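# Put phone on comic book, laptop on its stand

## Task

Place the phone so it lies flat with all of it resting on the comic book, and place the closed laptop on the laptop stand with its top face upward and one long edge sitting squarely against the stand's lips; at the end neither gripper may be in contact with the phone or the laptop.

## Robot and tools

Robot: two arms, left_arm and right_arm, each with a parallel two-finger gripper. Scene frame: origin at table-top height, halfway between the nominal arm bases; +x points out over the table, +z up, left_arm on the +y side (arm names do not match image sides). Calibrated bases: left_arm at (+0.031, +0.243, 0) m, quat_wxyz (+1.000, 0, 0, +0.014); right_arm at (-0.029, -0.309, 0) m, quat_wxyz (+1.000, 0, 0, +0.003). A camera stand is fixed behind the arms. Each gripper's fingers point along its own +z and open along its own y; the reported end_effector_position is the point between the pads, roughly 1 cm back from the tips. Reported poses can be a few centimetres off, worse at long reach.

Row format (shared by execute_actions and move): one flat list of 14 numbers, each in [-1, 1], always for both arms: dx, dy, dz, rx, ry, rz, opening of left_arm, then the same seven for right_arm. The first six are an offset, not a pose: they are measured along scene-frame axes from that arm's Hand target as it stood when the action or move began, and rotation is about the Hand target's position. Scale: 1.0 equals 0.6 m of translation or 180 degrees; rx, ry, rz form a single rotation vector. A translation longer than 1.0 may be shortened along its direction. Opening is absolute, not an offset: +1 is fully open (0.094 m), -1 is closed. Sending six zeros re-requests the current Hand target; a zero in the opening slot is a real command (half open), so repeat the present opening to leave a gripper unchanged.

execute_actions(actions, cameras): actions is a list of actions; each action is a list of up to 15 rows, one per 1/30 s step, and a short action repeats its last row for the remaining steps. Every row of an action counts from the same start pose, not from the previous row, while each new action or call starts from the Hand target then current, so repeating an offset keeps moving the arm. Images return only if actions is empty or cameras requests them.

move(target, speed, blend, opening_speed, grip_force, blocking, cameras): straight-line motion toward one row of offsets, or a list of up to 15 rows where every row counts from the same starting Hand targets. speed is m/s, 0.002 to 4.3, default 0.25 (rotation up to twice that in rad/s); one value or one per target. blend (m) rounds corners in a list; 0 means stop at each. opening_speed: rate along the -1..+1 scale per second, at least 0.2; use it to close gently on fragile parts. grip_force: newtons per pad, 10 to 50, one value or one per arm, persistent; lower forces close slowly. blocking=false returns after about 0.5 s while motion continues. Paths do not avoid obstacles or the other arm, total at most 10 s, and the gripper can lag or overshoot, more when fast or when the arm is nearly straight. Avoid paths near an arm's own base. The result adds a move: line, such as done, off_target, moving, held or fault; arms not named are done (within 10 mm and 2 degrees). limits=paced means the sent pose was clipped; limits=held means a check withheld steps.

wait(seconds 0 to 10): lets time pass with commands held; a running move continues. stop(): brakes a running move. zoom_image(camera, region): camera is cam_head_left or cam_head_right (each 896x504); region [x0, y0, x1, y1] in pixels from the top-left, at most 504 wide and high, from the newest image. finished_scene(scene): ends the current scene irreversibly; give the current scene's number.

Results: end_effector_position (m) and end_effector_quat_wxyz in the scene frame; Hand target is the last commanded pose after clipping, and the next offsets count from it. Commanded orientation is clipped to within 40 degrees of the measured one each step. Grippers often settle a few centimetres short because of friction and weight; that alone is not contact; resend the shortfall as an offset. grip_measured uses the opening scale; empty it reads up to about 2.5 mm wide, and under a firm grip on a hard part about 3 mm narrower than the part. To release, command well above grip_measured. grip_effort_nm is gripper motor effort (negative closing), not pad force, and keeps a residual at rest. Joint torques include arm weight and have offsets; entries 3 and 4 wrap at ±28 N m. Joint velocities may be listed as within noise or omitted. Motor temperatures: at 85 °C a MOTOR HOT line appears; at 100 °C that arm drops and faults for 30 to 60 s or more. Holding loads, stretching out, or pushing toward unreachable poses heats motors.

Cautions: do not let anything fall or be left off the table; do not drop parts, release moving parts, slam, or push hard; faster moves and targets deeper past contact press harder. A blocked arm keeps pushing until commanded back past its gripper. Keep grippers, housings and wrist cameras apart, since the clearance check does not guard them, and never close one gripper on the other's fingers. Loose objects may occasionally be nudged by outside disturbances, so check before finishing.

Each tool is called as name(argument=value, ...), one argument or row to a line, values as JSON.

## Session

execute_actions(
  actions=[],
)

Scene clock: 0.00 s.
left_arm: end_effector_position=(+0.5763, +0.0326, +0.2204) grip_measured=+1.000 grip_effort_nm=n/a end_effector_quat_wxyz=(+0.373, -0.189, +0.872, +0.255) | right_arm: end_effector_position=(+0.2774, -0.6662, +0.2410) grip_measured=+1.000 grip_effort_nm=n/a end_effector_quat_wxyz=(+0.133, +0.606, +0.784, +0.005)
Joint positions: left_arm=[-0.635 1.765 1.519 -1.122 -0.923 -0.933 0.094] | right_arm=[-0.891 1.406 1.314 -1.221 -0.069 0.44 0.094]
Joint velocities: within noise
Joint torques (N m): no reading
Motor temperatures (°C): left_arm=[22 25 42 24 26 23 28] | right_arm=[26 32 39 25 24 23 24]
Heat: left arm: hottest elbow 42 °C; right arm: hottest elbow 39 °C.
Hand target: left_arm +0.5824, +0.0285, +0.2385; +0.386, -0.198, +0.868, +0.242 | right_arm +0.2821, -0.6719, +0.2485; +0.142, +0.605, +0.783, +0.003
Tool commands: left_gripper/opening=+1.0 right_gripper/opening=+1.0

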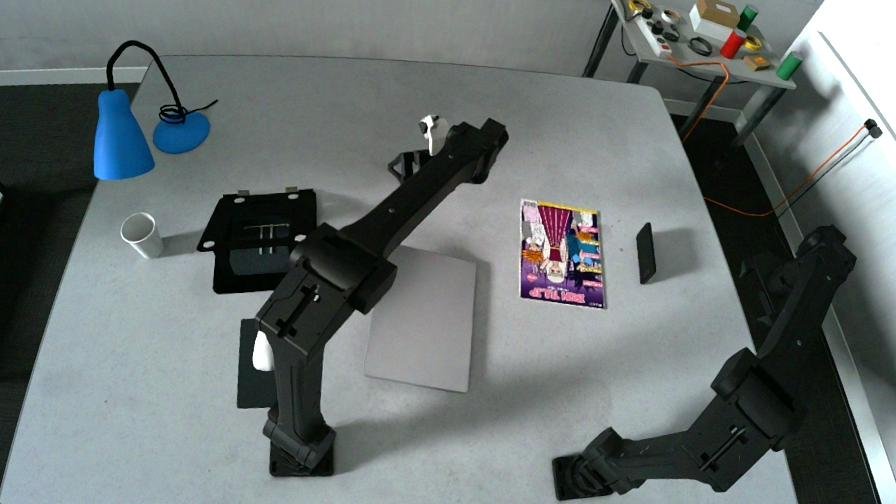

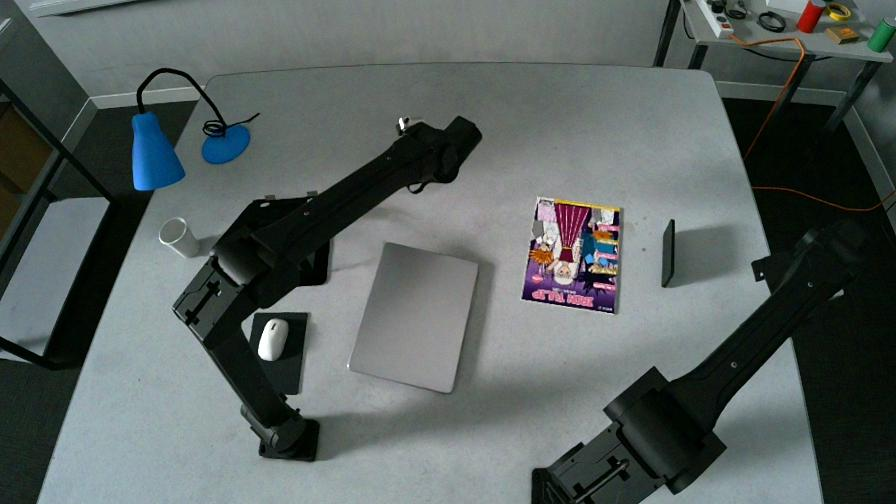

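zoom_image(
  camera="cam_head_left",
  region=[340, 230, 500, 410],
)

zoom_image(
  camera="cam_head_left",
  region=[500, 190, 700, 320],
)

zoom_image(
  camera="cam_head_right",
  region=[330, 230, 500, 410],
)

zoom_image(
  camera="cam_head_left",
  region=[180, 170, 340, 310],
)

Scaled by 2.800.

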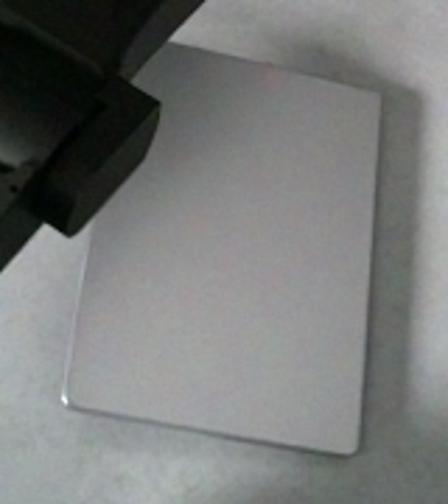

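Scaled by 2.520.

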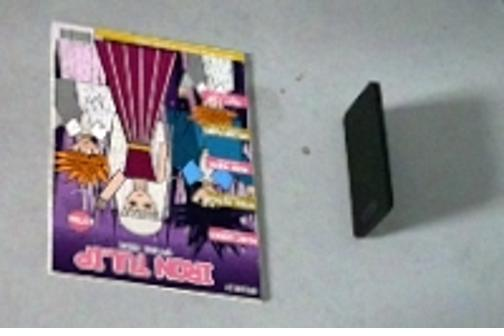

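Scaled by 2.800.

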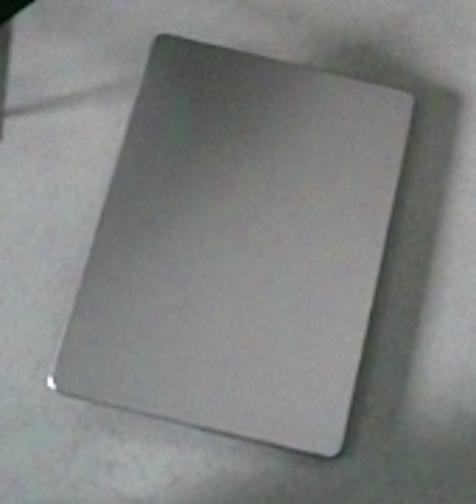

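Scaled by 3.150.

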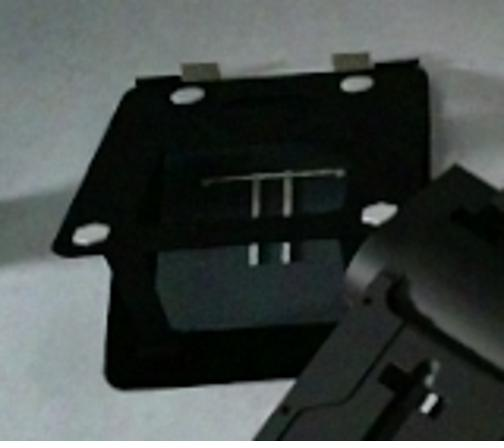

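move(
  target=[-0.6373, 0.6192, 0.1025, -0.2431, 0.1793, 0.0888, 1.0, 0.3465, 0.1782, -0.0475, 0.0053, 0.0960, 0.3683, 1.0],
  speed=0.35,
  cameras=["cam_head_left", "cam_head_right"],
)

Scene clock: 109.27 s.
left_arm: end_effector_position=(+0.2006, +0.3965, +0.2913) grip_measured=+1.000 grip_effort_nm=0.02 end_effector_quat_wxyz=(+0.043, -0.365, +0.930, +0.017) | right_arm: end_effector_position=(+0.4740, -0.5597, +0.2162) grip_measured=+1.000 grip_effort_nm=-0.01 end_effector_quat_wxyz=(-0.006, +0.082, +0.997, +0.003)
Joint positions: left_arm=[0.707 0.876 1.069 -1.672 -0.002 -0.011 0.094] | right_arm=[-0.467 1.827 1.786 -1.544 -0.001 -0.298 0.094]
Joint torques (N m): left_arm=[-0.38 -3.66 12.27 0.18 0.11 0.11] | right_arm=[0.91 -19.19 13.03 -0.23 0.08 0.06]
Motor temperatures (°C): left_arm=[22 30 48 24 27 23 27] | right_arm=[26 34 49 25 24 23 24]
Heat: left arm: hottest elbow 48 °C; right arm: hottest elbow 49 °C.
Hand target: left_arm +0.2000, +0.4000, +0.3001; +0.001, -0.367, +0.930, +0.000 | right_arm +0.4899, -0.5651, +0.2200; +0.000, +0.075, +0.997, +0.000
Off the commanded pose: left_arm 0.009 m, 5 deg | right_arm 0.017 m, 1 deg.
joint sent to its limit (left arm) — joint 4 (wrist pitch), lower limit. The joint targets are off in orientation, not in position.
move: off_target (left_arm, right_arm)

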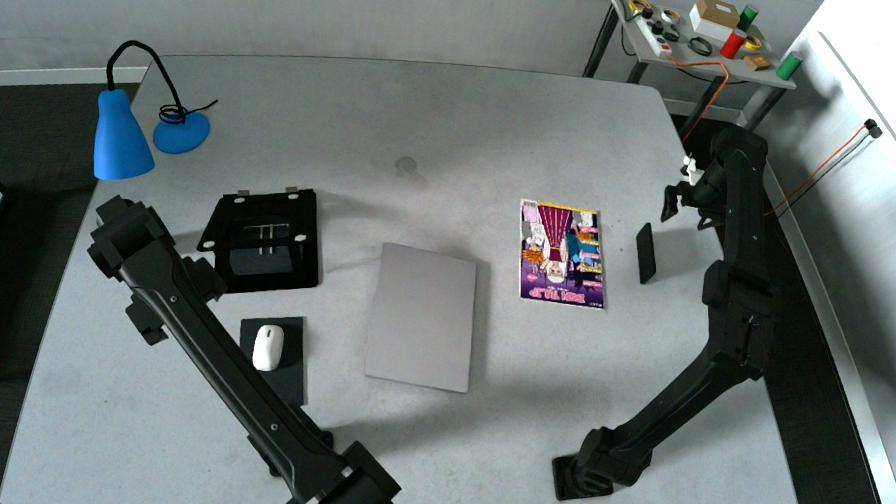

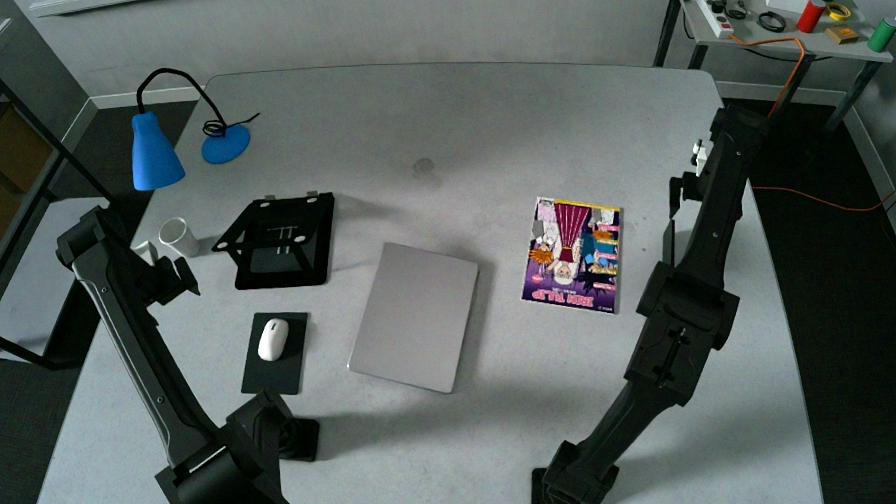

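zoom_image(
  camera="cam_head_left",
  region=[350, 230, 500, 410],
)

zoom_image(
  camera="cam_head_left",
  region=[630, 120, 790, 300],
)

zoom_image(
  camera="cam_head_right",
  region=[620, 110, 780, 300],
)

Scaled by 2.800.

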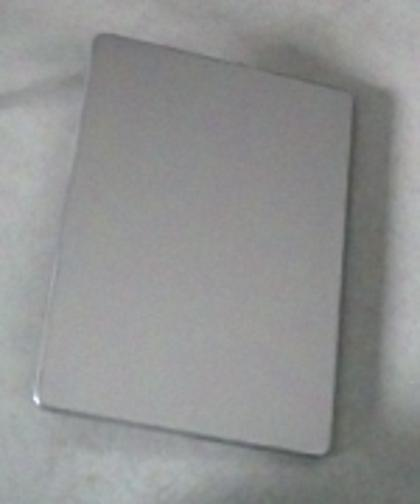

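Scaled by 2.800.

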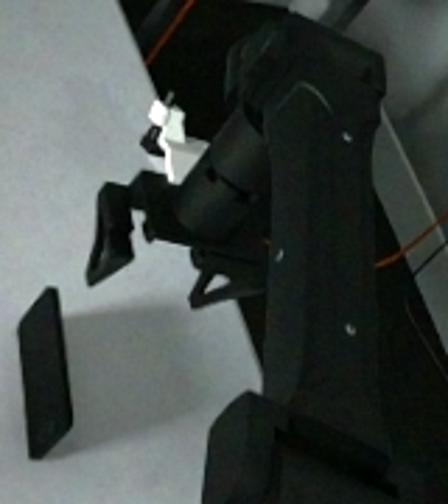

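Scaled by 2.653.

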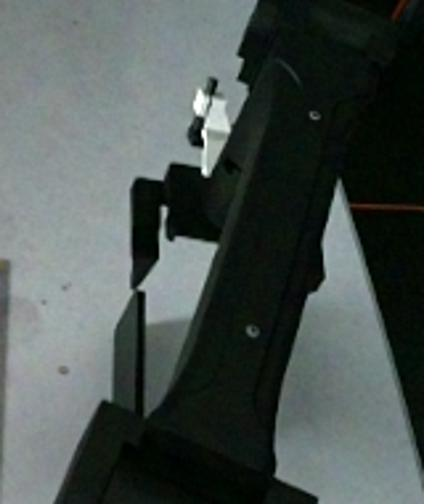

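move(
  target=[0, 0, 0, 0, 0, 0, 1.0, 0.0883, 0.0283, -0.1433, 0, 0, 0, 1.0],
  speed=0.2,
  cameras=["cam_head_left", "cam_head_right"],
)

zoom_image(
  camera="cam_head_left",
  region=[610, 160, 750, 300],
)

zoom_image(
  camera="cam_head_right",
  region=[620, 160, 760, 300],
)

Scene clock: 129.30 s.
left_arm: end_effector_position=(+0.2006, +0.3965, +0.2913) grip_measured=+1.000 grip_effort_nm=0.02 end_effector_quat_wxyz=(+0.043, -0.364, +0.930, +0.017) | right_arm: end_effector_position=(+0.5245, -0.5434, +0.1292) grip_measured=+1.000 grip_effort_nm=-0.01 end_effector_quat_wxyz=(-0.017, +0.074, +0.997, +0.006)
Joint positions: left_arm=[0.707 0.876 1.069 -1.672 -0.002 -0.011 0.094] | right_arm=[-0.405 1.98 1.786 -1.412 -0.001 -0.252 0.094]
Joint torques (N m): left_arm=[0.26 -3.49 12.34 0.05 0.11 0.12] | right_arm=[0.85 -22.07 11.93 0.42 0.06 0.26]
Heat: left arm: hottest elbow 47 °C; right arm: hottest elbow 51 °C.
Hand target: left_arm +0.2000, +0.4000, +0.3001; +0.001, -0.367, +0.930, +0.000 | right_arm +0.5430, -0.5480, +0.1341; +0.000, +0.075, +0.997, +0.000
Off the commanded pose: left_arm 0.010 m, 5 deg | right_arm 0.020 m, 2 deg.
joint sent to its limit (left arm) — joint 4 (wrist pitch), lower limit. The joint targets are off in orientation, not in position.
move: off_target (left_arm, right_arm)

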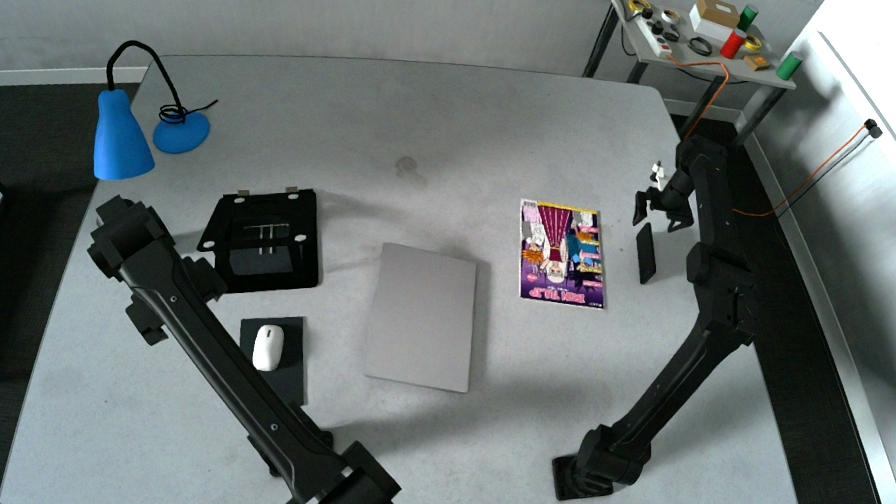

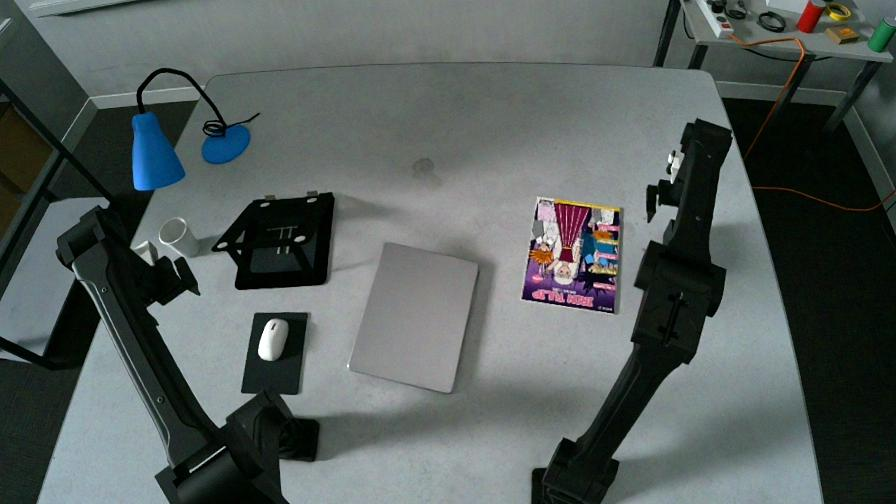

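Scaled by 3.600.

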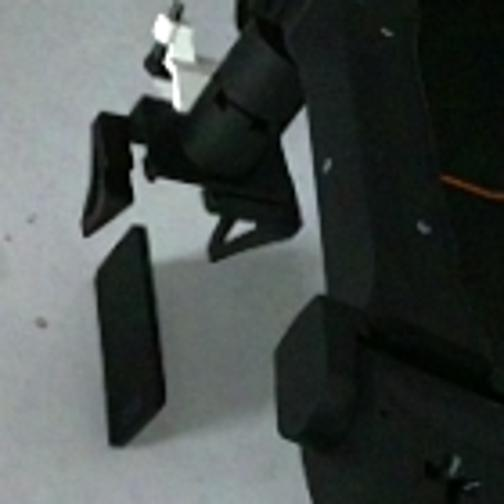

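Scaled by 3.600.

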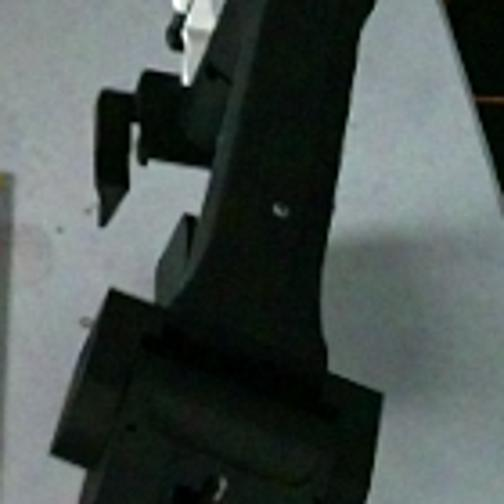

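move(
  target=[0, 0, 0, 0, 0, 0, 1.0, -0.0075, -0.0127, -0.1617, 0, 0, 0, 1.0],
  speed=0.12,
  cameras=["cam_head_left"],
)

zoom_image(
  camera="cam_head_left",
  region=[600, 180, 720, 300],
)

Scene clock: 142.87 s.
left_arm: end_effector_position=(+0.2006, +0.3965, +0.2913) grip_measured=+1.000 grip_effort_nm=0.02 end_effector_quat_wxyz=(+0.043, -0.364, +0.930, +0.017) | right_arm: end_effector_position=(+0.5424, -0.5510, +0.0579) grip_measured=+1.000 grip_effort_nm=-0.01 end_effector_quat_wxyz=(+0.012, +0.074, +0.997, -0.004)
Joint positions: left_arm=[0.707 0.876 1.069 -1.672 -0.002 -0.011 0.094] | right_arm=[-0.405 2.044 1.695 -1.196 -0.001 -0.251 0.094]
Joint torques (N m): left_arm=[0.09 -3.72 12.42 0.23 0.1 0.1] | right_arm=[-0.09 -22.36 7.62 0.53 0.06 0.1]
Heat: left arm: hottest elbow 47 °C; right arm: hottest elbow 52 °C.
Hand target: left_arm +0.2000, +0.4000, +0.3001; +0.001, -0.367, +0.930, +0.000 | right_arm +0.5384, -0.5556, +0.0370; +0.000, +0.075, +0.997, +0.000
Off the commanded pose: left_arm 0.010 m, 5 deg | right_arm 0.022 m, 1 deg.
joint sent to its limit (left arm) — joint 4 (wrist pitch), lower limit. The joint targets are off in orientation, not in position.
move: off_target (left_arm, right_arm)
Images, in order (width x height): cam_head_left 896x504.

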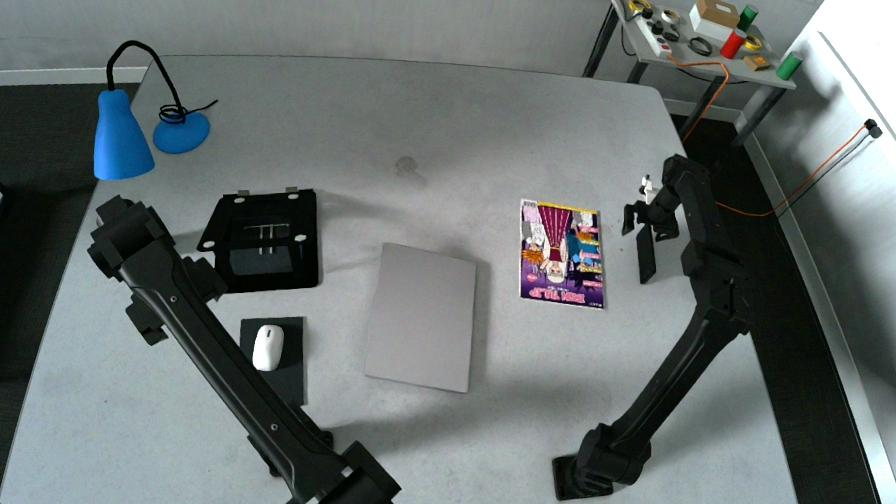

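Scaled by 4.200.

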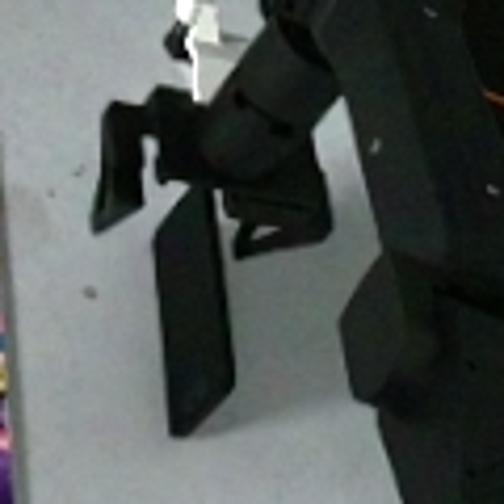

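move(
  target=[0, 0, 0, 0, 0, 0, 1.0, -0.05, -0.0083, -0.0367, 0, 0, 0, 1.0],
  speed=0.1,
  cameras=["cam_head_left"],
)

zoom_image(
  camera="cam_head_left",
  region=[600, 180, 720, 300],
)

Scene clock: 149.60 s.
left_arm: end_effector_position=(+0.2006, +0.3965, +0.2913) grip_measured=+1.000 grip_effort_nm=0.02 end_effector_quat_wxyz=(+0.043, -0.364, +0.930, +0.017) | right_arm: end_effector_position=(+0.5127, -0.5563, +0.0168) grip_measured=+1.000 grip_effort_nm=-0.01 end_effector_quat_wxyz=(-0.002, +0.075, +0.997, +0.001)
Joint positions: left_arm=[0.707 0.876 1.069 -1.672 -0.002 -0.011 0.094] | right_arm=[-0.432 2.044 1.578 -1.108 -0.001 -0.277 0.094]
Joint torques (N m): left_arm=[-0.21 -3.84 12.22 0.31 0.06 0.1] | right_arm=[-0.09 -24.12 6.83 0.51 0.06 0.07]
Heat: left arm: hottest elbow 47 °C; right arm: hottest elbow 51 °C.
Hand target: left_arm +0.2000, +0.4000, +0.3001; +0.001, -0.367, +0.930, +0.000 | right_arm +0.5083, -0.5607, +0.0149; +0.000, +0.076, +0.997, +0.000
Off the commanded pose: left_arm 0.010 m, 5 deg | right_arm 0.006 m, 0 deg.
joint sent to its limit (left arm) — joint 4 (wrist pitch), lower limit. The joint targets are off in orientation, not in position.
move: off_target (left_arm)
Images, in order (width x height): cam_head_left 896x504.

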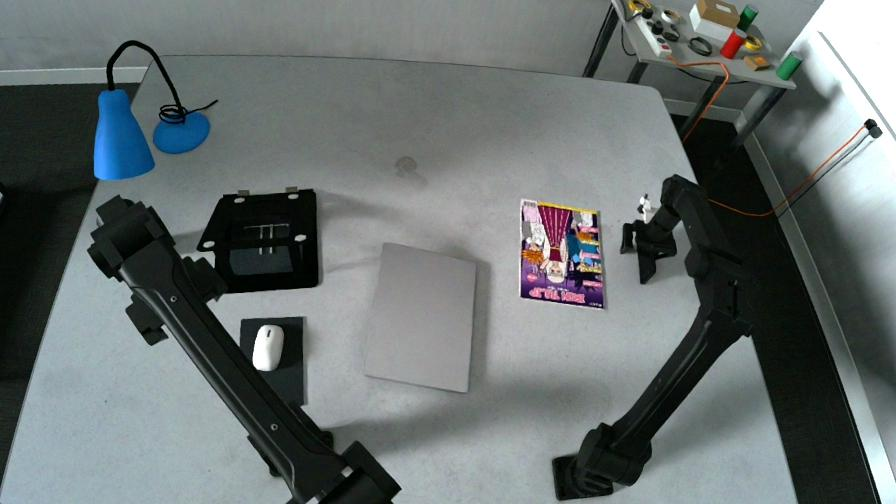

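Scaled by 4.200.

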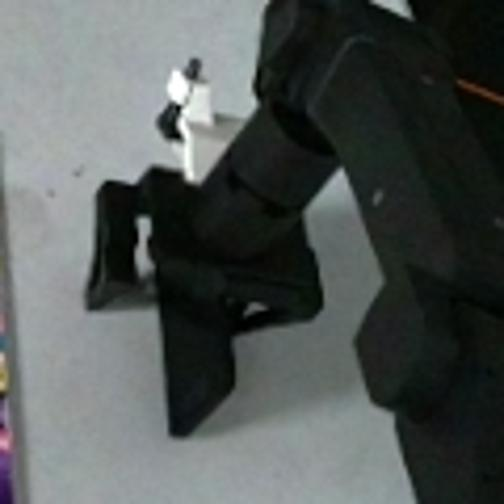

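move(
  target=[0, 0, 0, 0, 0, 0, 1.0, 0, 0, 0, 0, 0, 0, -1.0],
  grip_force=[50, 30],
  cameras=["cam_head_left", "cam_head_right"],
)

zoom_image(
  camera="cam_head_left",
  region=[600, 180, 720, 300],
)

Scene clock: 158.90 s.
left_arm: end_effector_position=(+0.2006, +0.3965, +0.2913) grip_measured=+1.000 grip_effort_nm=0.02 end_effector_quat_wxyz=(+0.043, -0.364, +0.930, +0.017) | right_arm: end_effector_position=(+0.5128, -0.5572, +0.0168) grip_measured=-0.830 grip_effort_nm=-0.62 end_effector_quat_wxyz=(-0.001, +0.075, +0.997, -0.001)
Joint positions: left_arm=[0.707 0.876 1.069 -1.672 -0.002 -0.011 0.094] | right_arm=[-0.433 2.044 1.578 -1.106 0.002 -0.279 0.008]
Joint torques (N m): left_arm=[-0.38 -4.25 12.34 0.06 0.1 0.09] | right_arm=[-0.09 -24.47 6.79 0.47 -0.02 0.09]
Motor temperatures (°C): left_arm=[22 27 47 23 27 23 27] | right_arm=[26 39 50 25 24 23 24]
Heat: left arm: hottest elbow 47 °C; right arm: hottest elbow 50 °C.
Hand target: left_arm +0.2000, +0.4000, +0.3001; +0.001, -0.367, +0.930, +0.000 | right_arm +0.5084, -0.5606, +0.0149; +0.000, +0.075, +0.997, +0.000
Off the commanded pose: left_arm 0.010 m, 5 deg | right_arm 0.006 m, 0 deg.
joint sent to its limit (left arm) — joint 4 (wrist pitch), lower limit. The joint targets are off in orientation, not in position.
grip_force (N): 50, 30
move: off_target (left_arm)

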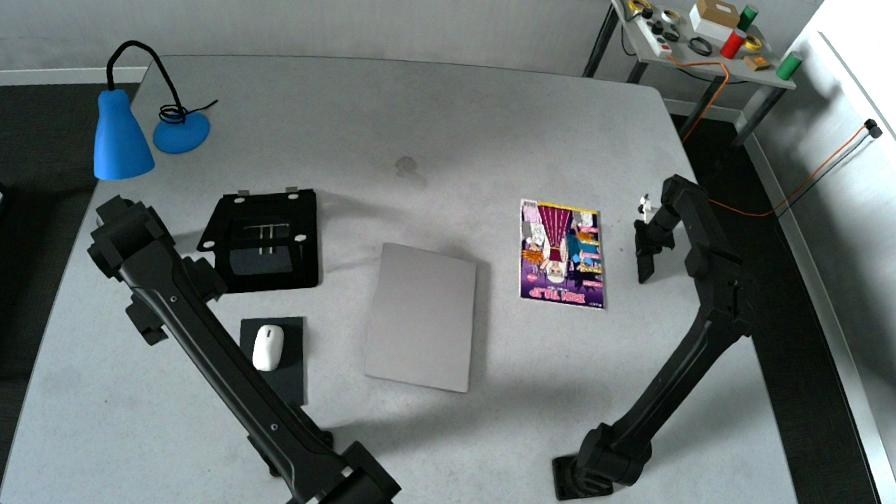

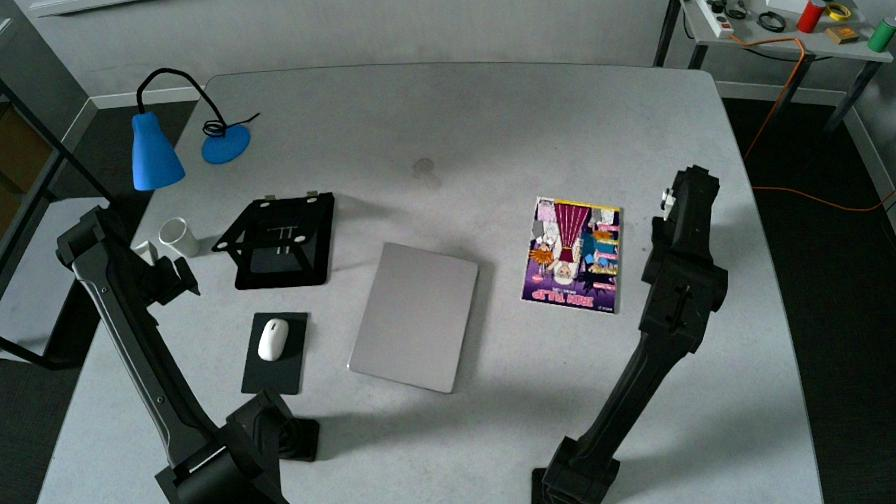

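Scaled by 4.200.

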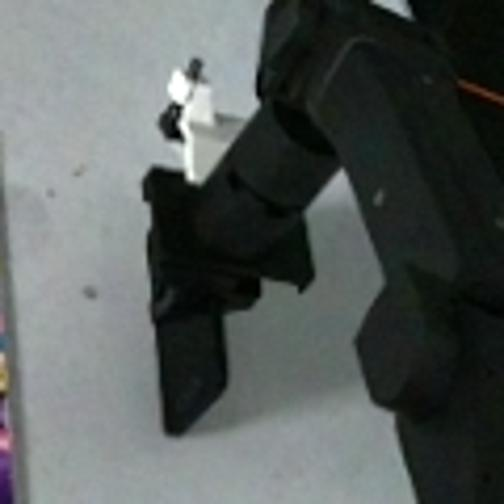

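move(
  target=[
    [0, 0, 0, 0, 0, 0, 1.0, 0, 0, 0.1667, 0, 0, 0, -1.0],
    [0, 0, 0, 0, 0, 0, 1.0, 0.0443, 0.2677, 0.1418, -0.0552, 0.0066, 0.01, -1.0],
  ],
  speed=[0.12, 0.2],
  blend=[0.03, 0],
  cameras=["cam_head_left", "cam_head_right"],
)

zoom_image(
  camera="cam_head_left",
  region=[500, 180, 660, 320],
)

Scene clock: 177.77 s.
left_arm: end_effector_position=(+0.2006, +0.3965, +0.2913) grip_measured=+1.000 grip_effort_nm=0.02 end_effector_quat_wxyz=(+0.043, -0.364, +0.930, +0.017) | right_arm: end_effector_position=(+0.5346, -0.3995, +0.0922) grip_measured=-0.831 grip_effort_nm=-0.67 end_effector_quat_wxyz=(-0.013, +0.055, +0.995, -0.085)
Joint positions: left_arm=[0.707 0.876 1.069 -1.672 -0.002 -0.011 0.094] | right_arm=[-0.111 1.915 1.578 -1.251 0.172 0.006 0.008]
Joint torques (N m): left_arm=[-1.14 -3.9 12.3 0.05 0.03 0.09] | right_arm=[0.56 -24.53 7.88 0.25 0.25 0.19]
Heat: left arm: hottest elbow 47 °C; right arm: hottest elbow 48 °C.
Hand target: left_arm +0.2000, +0.4000, +0.3001; +0.001, -0.367, +0.930, +0.000 | right_arm +0.5350, -0.4000, +0.1001; -0.004, +0.060, +0.994, -0.087
Off the commanded pose: left_arm 0.010 m, 5 deg | right_arm 0.008 m, 1 deg.
joint sent to its limit (left arm) — joint 4 (wrist pitch), lower limit. The joint targets are off in orientation, not in position.
grip_force (N): 50, 30
move: off_target (left_arm)

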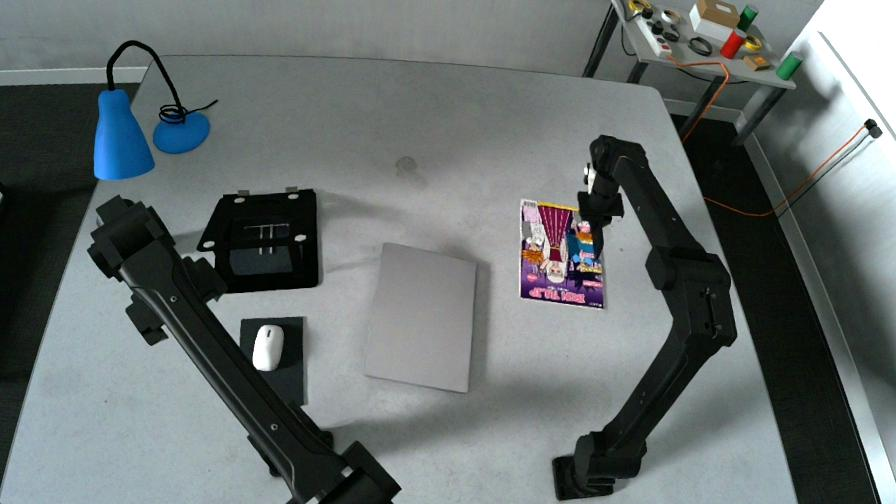

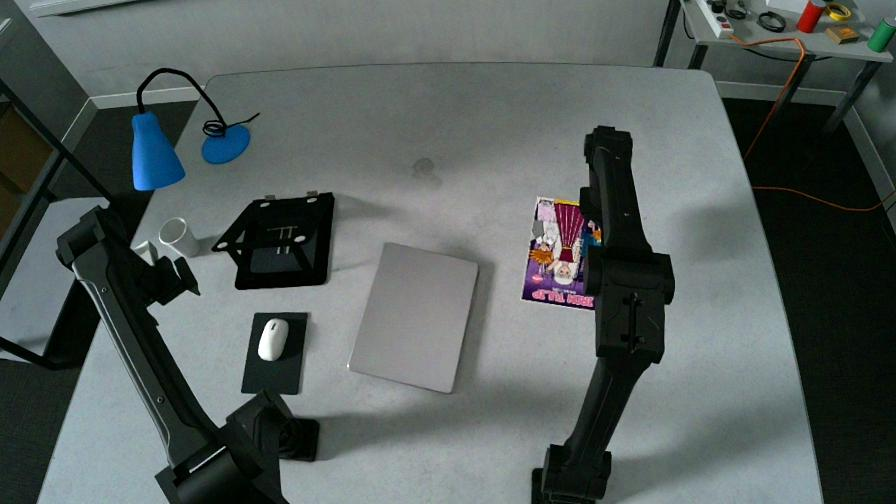

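Scaled by 3.150.

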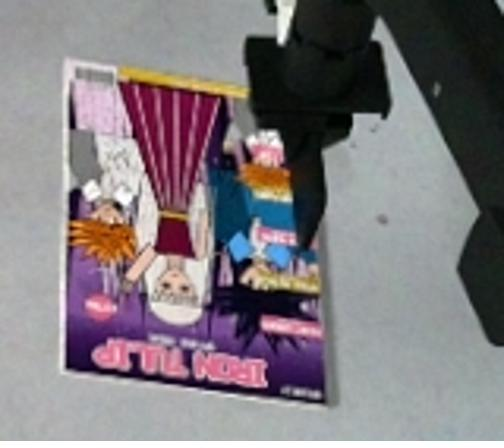

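zoom_image(
  camera="cam_head_left",
  region=[560, 190, 640, 280],
)

zoom_image(
  camera="cam_head_right",
  region=[530, 190, 650, 320],
)

Scaled by 5.600.

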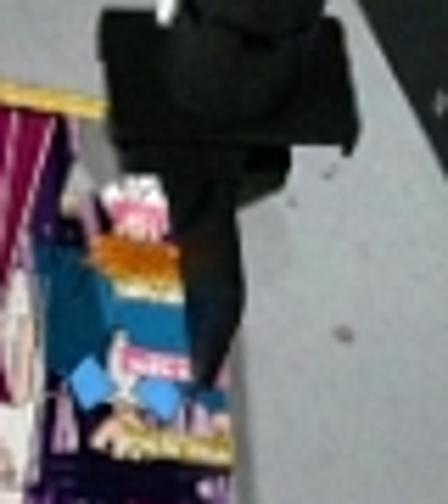

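Scaled by 3.877.

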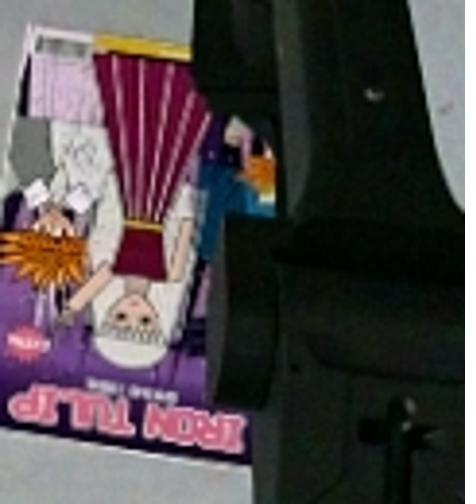

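move(
  target=[0, 0, 0, 0, 0, 0, 1.0, 0, 0.0333, -0.105, 0, 0, 0, -1.0],
  speed=0.1,
  cameras=["cam_head_left", "cam_head_right"],
)

zoom_image(
  camera="cam_head_left",
  region=[510, 190, 640, 320],
)

Scene clock: 205.63 s.
left_arm: end_effector_position=(+0.2006, +0.3965, +0.2913) grip_measured=+1.000 grip_effort_nm=0.02 end_effector_quat_wxyz=(+0.043, -0.364, +0.930, +0.017) | right_arm: end_effector_position=(+0.5357, -0.3852, +0.0503) grip_measured=-0.831 grip_effort_nm=-0.67 end_effector_quat_wxyz=(+0.003, +0.061, +0.994, -0.086)
Joint positions: left_arm=[0.707 0.876 1.069 -1.672 -0.002 -0.011 0.094] | right_arm=[-0.086 1.939 1.495 -1.118 0.172 0.042 0.008]
Joint torques (N m): left_arm=[-0.62 -4.37 12.29 -0.06 0.11 0.15] | right_arm=[1.26 -21.13 7.54 0.5 0.25 0.24]
Heat: left arm: hottest elbow 47 °C; right arm: hottest elbow 46 °C.
Hand target: left_arm +0.2000, +0.4000, +0.3001; +0.001, -0.367, +0.930, +0.000 | right_arm +0.5349, -0.3800, +0.0370; -0.004, +0.059, +0.994, -0.087
Off the commanded pose: left_arm 0.010 m, 5 deg | right_arm 0.014 m, 1 deg.
joint sent to its limit (left arm) — joint 4 (wrist pitch), lower limit. The joint targets are off in orientation, not in position.
grip_force (N): 50, 30
move: off_target (left_arm, right_arm)

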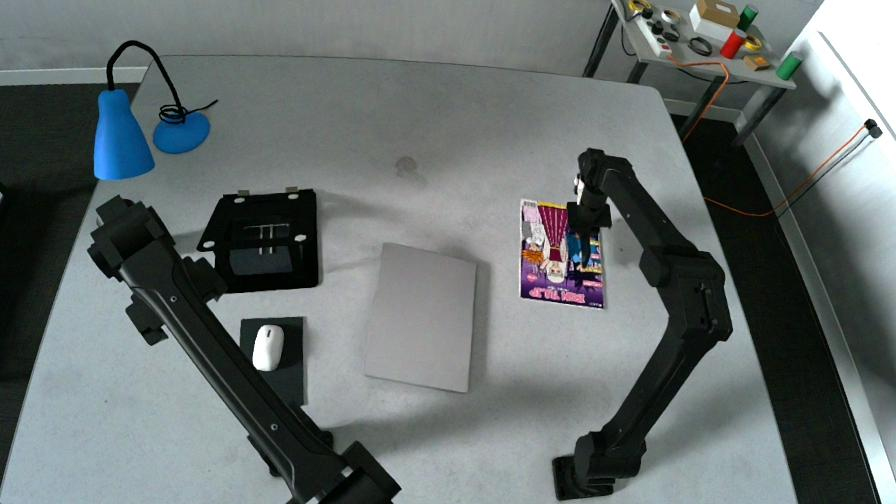

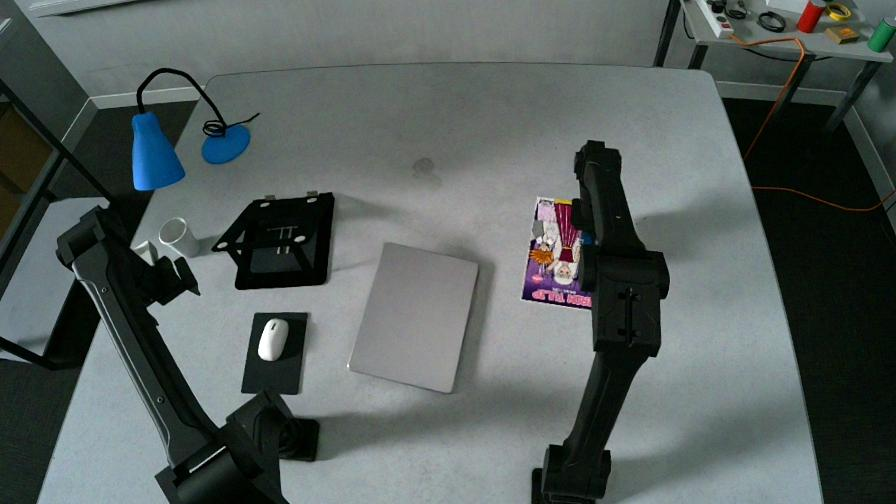

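Scaled by 3.877.

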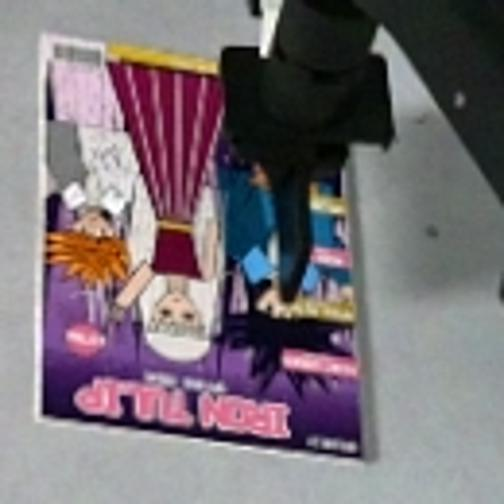

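move(
  target=[0, 0, 0, 0, 0, 0, 1.0, 0, 0, -0.045, 0, 0, 0, -1.0],
  speed=0.06,
)

Scene clock: 212.90 s.
left_arm: end_effector_position=(+0.2006, +0.3965, +0.2913) grip_measured=+1.000 grip_effort_nm=0.02 end_effector_quat_wxyz=(+0.043, -0.364, +0.930, +0.017) | right_arm: end_effector_position=(+0.5361, -0.3853, +0.0227) grip_measured=-0.831 grip_effort_nm=-0.67 end_effector_quat_wxyz=(+0.003, +0.061, +0.994, -0.086)
Joint positions: left_arm=[0.707 0.876 1.069 -1.672 -0.002 -0.011 0.094] | right_arm=[-0.086 1.973 1.469 -1.059 0.172 0.042 0.008]
Joint torques (N m): left_arm=[-0.32 -4.37 12.34 0.02 0.1 0.04] | right_arm=[1.32 -21.3 7.2 0.49 0.24 0.23]
Heat: left arm: hottest elbow 47 °C; right arm: hottest elbow 47 °C.
Hand target: left_arm +0.2000, +0.4000, +0.3001; +0.001, -0.367, +0.930, +0.000 | right_arm +0.5350, -0.3800, +0.0100; -0.004, +0.059, +0.994, -0.087
Off the commanded pose: left_arm 0.010 m, 5 deg | right_arm 0.014 m, 1 deg.
joint sent to its limit (left arm) — joint 4 (wrist pitch), lower limit. The joint targets are off in orientation, not in position.
grip_force (N): 50, 30
move: off_target (left_arm, right_arm)

move(
  target=[0, 0, 0, 0, 0, 0, 1.0, 0, 0, -0.0167, 0, 0, 0, -1.0],
  speed=0.06,
  cameras=["cam_head_left"],
)

zoom_image(
  camera="cam_head_left",
  region=[510, 190, 640, 320],
)

Scene clock: 217.40 s.
left_arm: end_effector_position=(+0.2006, +0.3965, +0.2913) grip_measured=+1.000 grip_effort_nm=0.02 end_effector_quat_wxyz=(+0.043, -0.364, +0.930, +0.017) | right_arm: end_effector_position=(+0.5392, -0.3857, +0.0228) grip_measured=-0.831 grip_effort_nm=-0.67 end_effector_quat_wxyz=(+0.009, +0.062, +0.994, -0.087)
Joint positions: left_arm=[0.707 0.876 1.069 -1.672 -0.002 -0.011 0.094] | right_arm=[-0.086 1.973 1.469 -1.046 0.173 0.042 0.008]
Joint torques (N m): left_arm=[-0.91 -3.55 12.04 0.09 0.07 0.06] | right_arm=[1.26 -20.13 6.57 0.95 0.21 0.23]
Heat: left arm: hottest elbow 47 °C; right arm: hottest elbow 47 °C.
Hand target: left_arm +0.2000, +0.4000, +0.3001; +0.001, -0.367, +0.930, +0.000 | right_arm +0.5350, -0.3800, +0.0000; -0.004, +0.059, +0.994, -0.087
Off the commanded pose: left_arm 0.010 m, 5 deg | right_arm 0.024 m, 2 deg.
joint sent to its limit (left arm) — joint 4 (wrist pitch), lower limit. The joint targets are off in orientation, not in position.
grip_force (N): 50, 30
move: off_target (left_arm, right_arm)
Images, in order (width x height): cam_head_left 896x504.

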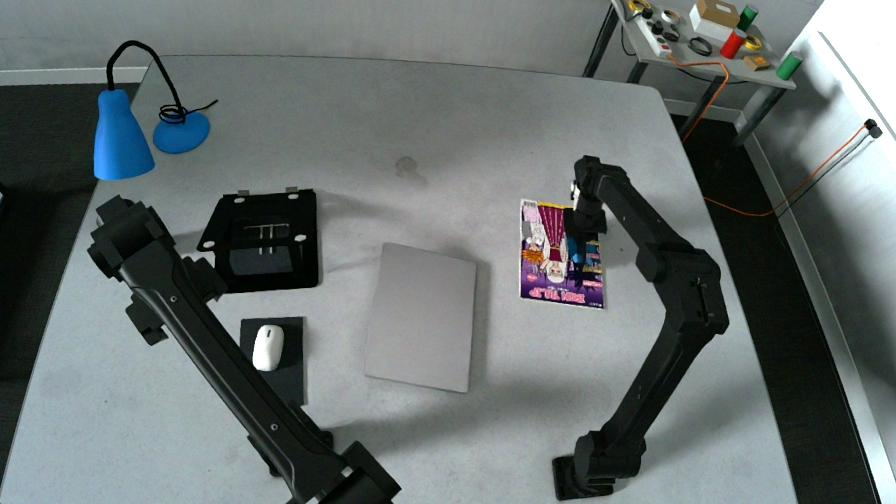

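Scaled by 3.877.

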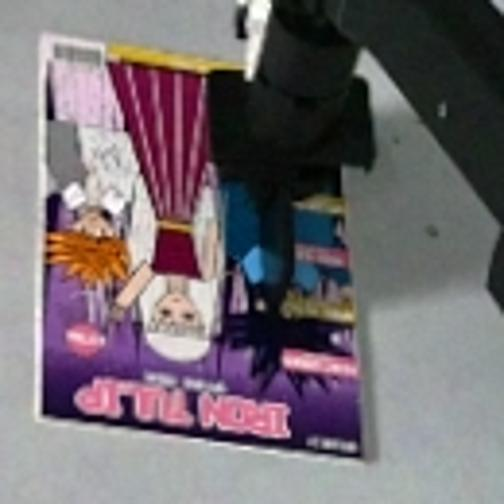

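move(
  target=[0, 0, 0, 0, 0, 0, 1.0, 0, 0, -0.02, 0, 0, 0, -1.0],
  speed=0.06,
)

Scene clock: 222.50 s.
left_arm: end_effector_position=(+0.2006, +0.3965, +0.2913) grip_measured=+1.000 grip_effort_nm=0.02 end_effector_quat_wxyz=(+0.043, -0.364, +0.930, +0.017) | right_arm: end_effector_position=(+0.5389, -0.3859, +0.0202) grip_measured=-0.831 grip_effort_nm=-0.67 end_effector_quat_wxyz=(+0.011, +0.062, +0.994, -0.087)
Joint positions: left_arm=[0.707 0.876 1.069 -1.672 -0.002 -0.011 0.094] | right_arm=[-0.086 1.973 1.461 -1.033 0.175 0.042 0.008]
Joint torques (N m): left_arm=[-1.26 -4.42 12.14 0.02 0.08 0.14] | right_arm=[1.32 -18.73 6.28 1.25 0.18 0.23]
Heat: left arm: hottest elbow 47 °C; right arm: hottest elbow 46 °C.
Hand target: left_arm +0.2000, +0.4000, +0.3001; +0.001, -0.367, +0.930, +0.000 | right_arm +0.5348, -0.3800, -0.0121; -0.004, +0.059, +0.994, -0.087
Off the commanded pose: left_arm 0.010 m, 5 deg | right_arm 0.033 m, 2 deg.
joint sent to its limit (left arm) — joint 4 (wrist pitch), lower limit. The joint targets are off in orientation, not in position.
grip_force (N): 50, 30
move: off_target (left_arm, right_arm)

move(
  target=[0, 0, 0, 0, 0, 0, 1.0, 0.0067, 0.0597, 0.0785, 0, 0, 0, 1.0],
  speed=0.013,
  opening_speed=0.4,
  cameras=["cam_head_left", "cam_head_right"],
)

zoom_image(
  camera="cam_head_left",
  region=[510, 190, 640, 320],
)

Scene clock: 242.33 s.
left_arm: end_effector_position=(+0.2006, +0.3965, +0.2913) grip_measured=+1.000 grip_effort_nm=0.02 end_effector_quat_wxyz=(+0.043, -0.364, +0.930, +0.017) | right_arm: end_effector_position=(+0.5247, -0.3571, +0.0268) grip_measured=+0.998 grip_effort_nm=0.09 end_effector_quat_wxyz=(-0.015, +0.066, +0.993, -0.091)
Joint positions: left_arm=[0.707 0.876 1.069 -1.672 -0.002 -0.011 0.094] | right_arm=[-0.034 1.961 1.461 -1.109 0.182 0.108 0.094]
Joint torques (N m): left_arm=[-0.44 -3.37 12.4 0.16 0.07 0.1] | right_arm=[2.08 -22.01 10.25 -0.25 -0.11 0.21]
Heat: left arm: hottest elbow 47 °C; right arm: hottest elbow 46 °C.
Hand target: left_arm +0.2000, +0.4000, +0.3001; +0.001, -0.367, +0.930, +0.000 | right_arm +0.5389, -0.3442, +0.0351; -0.004, +0.060, +0.994, -0.087
Off the commanded pose: left_arm 0.010 m, 5 deg | right_arm 0.021 m, 2 deg.
joint sent to its limit (left arm) — joint 4 (wrist pitch), lower limit. The joint targets are off in orientation, not in position.
grip_force (N): 50, 30
move: off_target (left_arm, right_arm)

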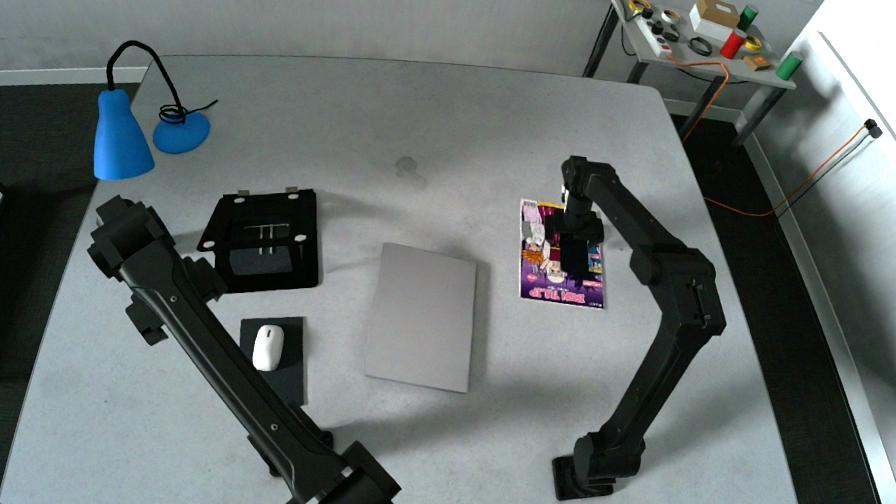

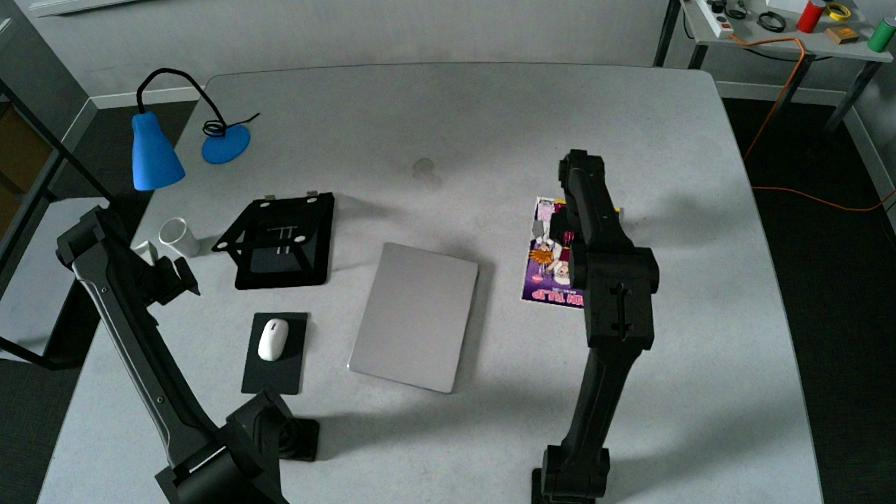

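Scaled by 3.877.

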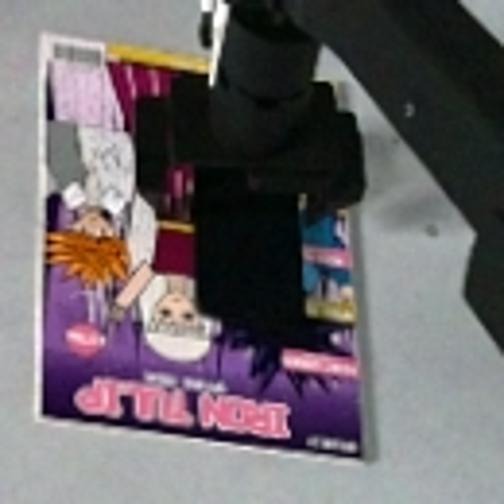

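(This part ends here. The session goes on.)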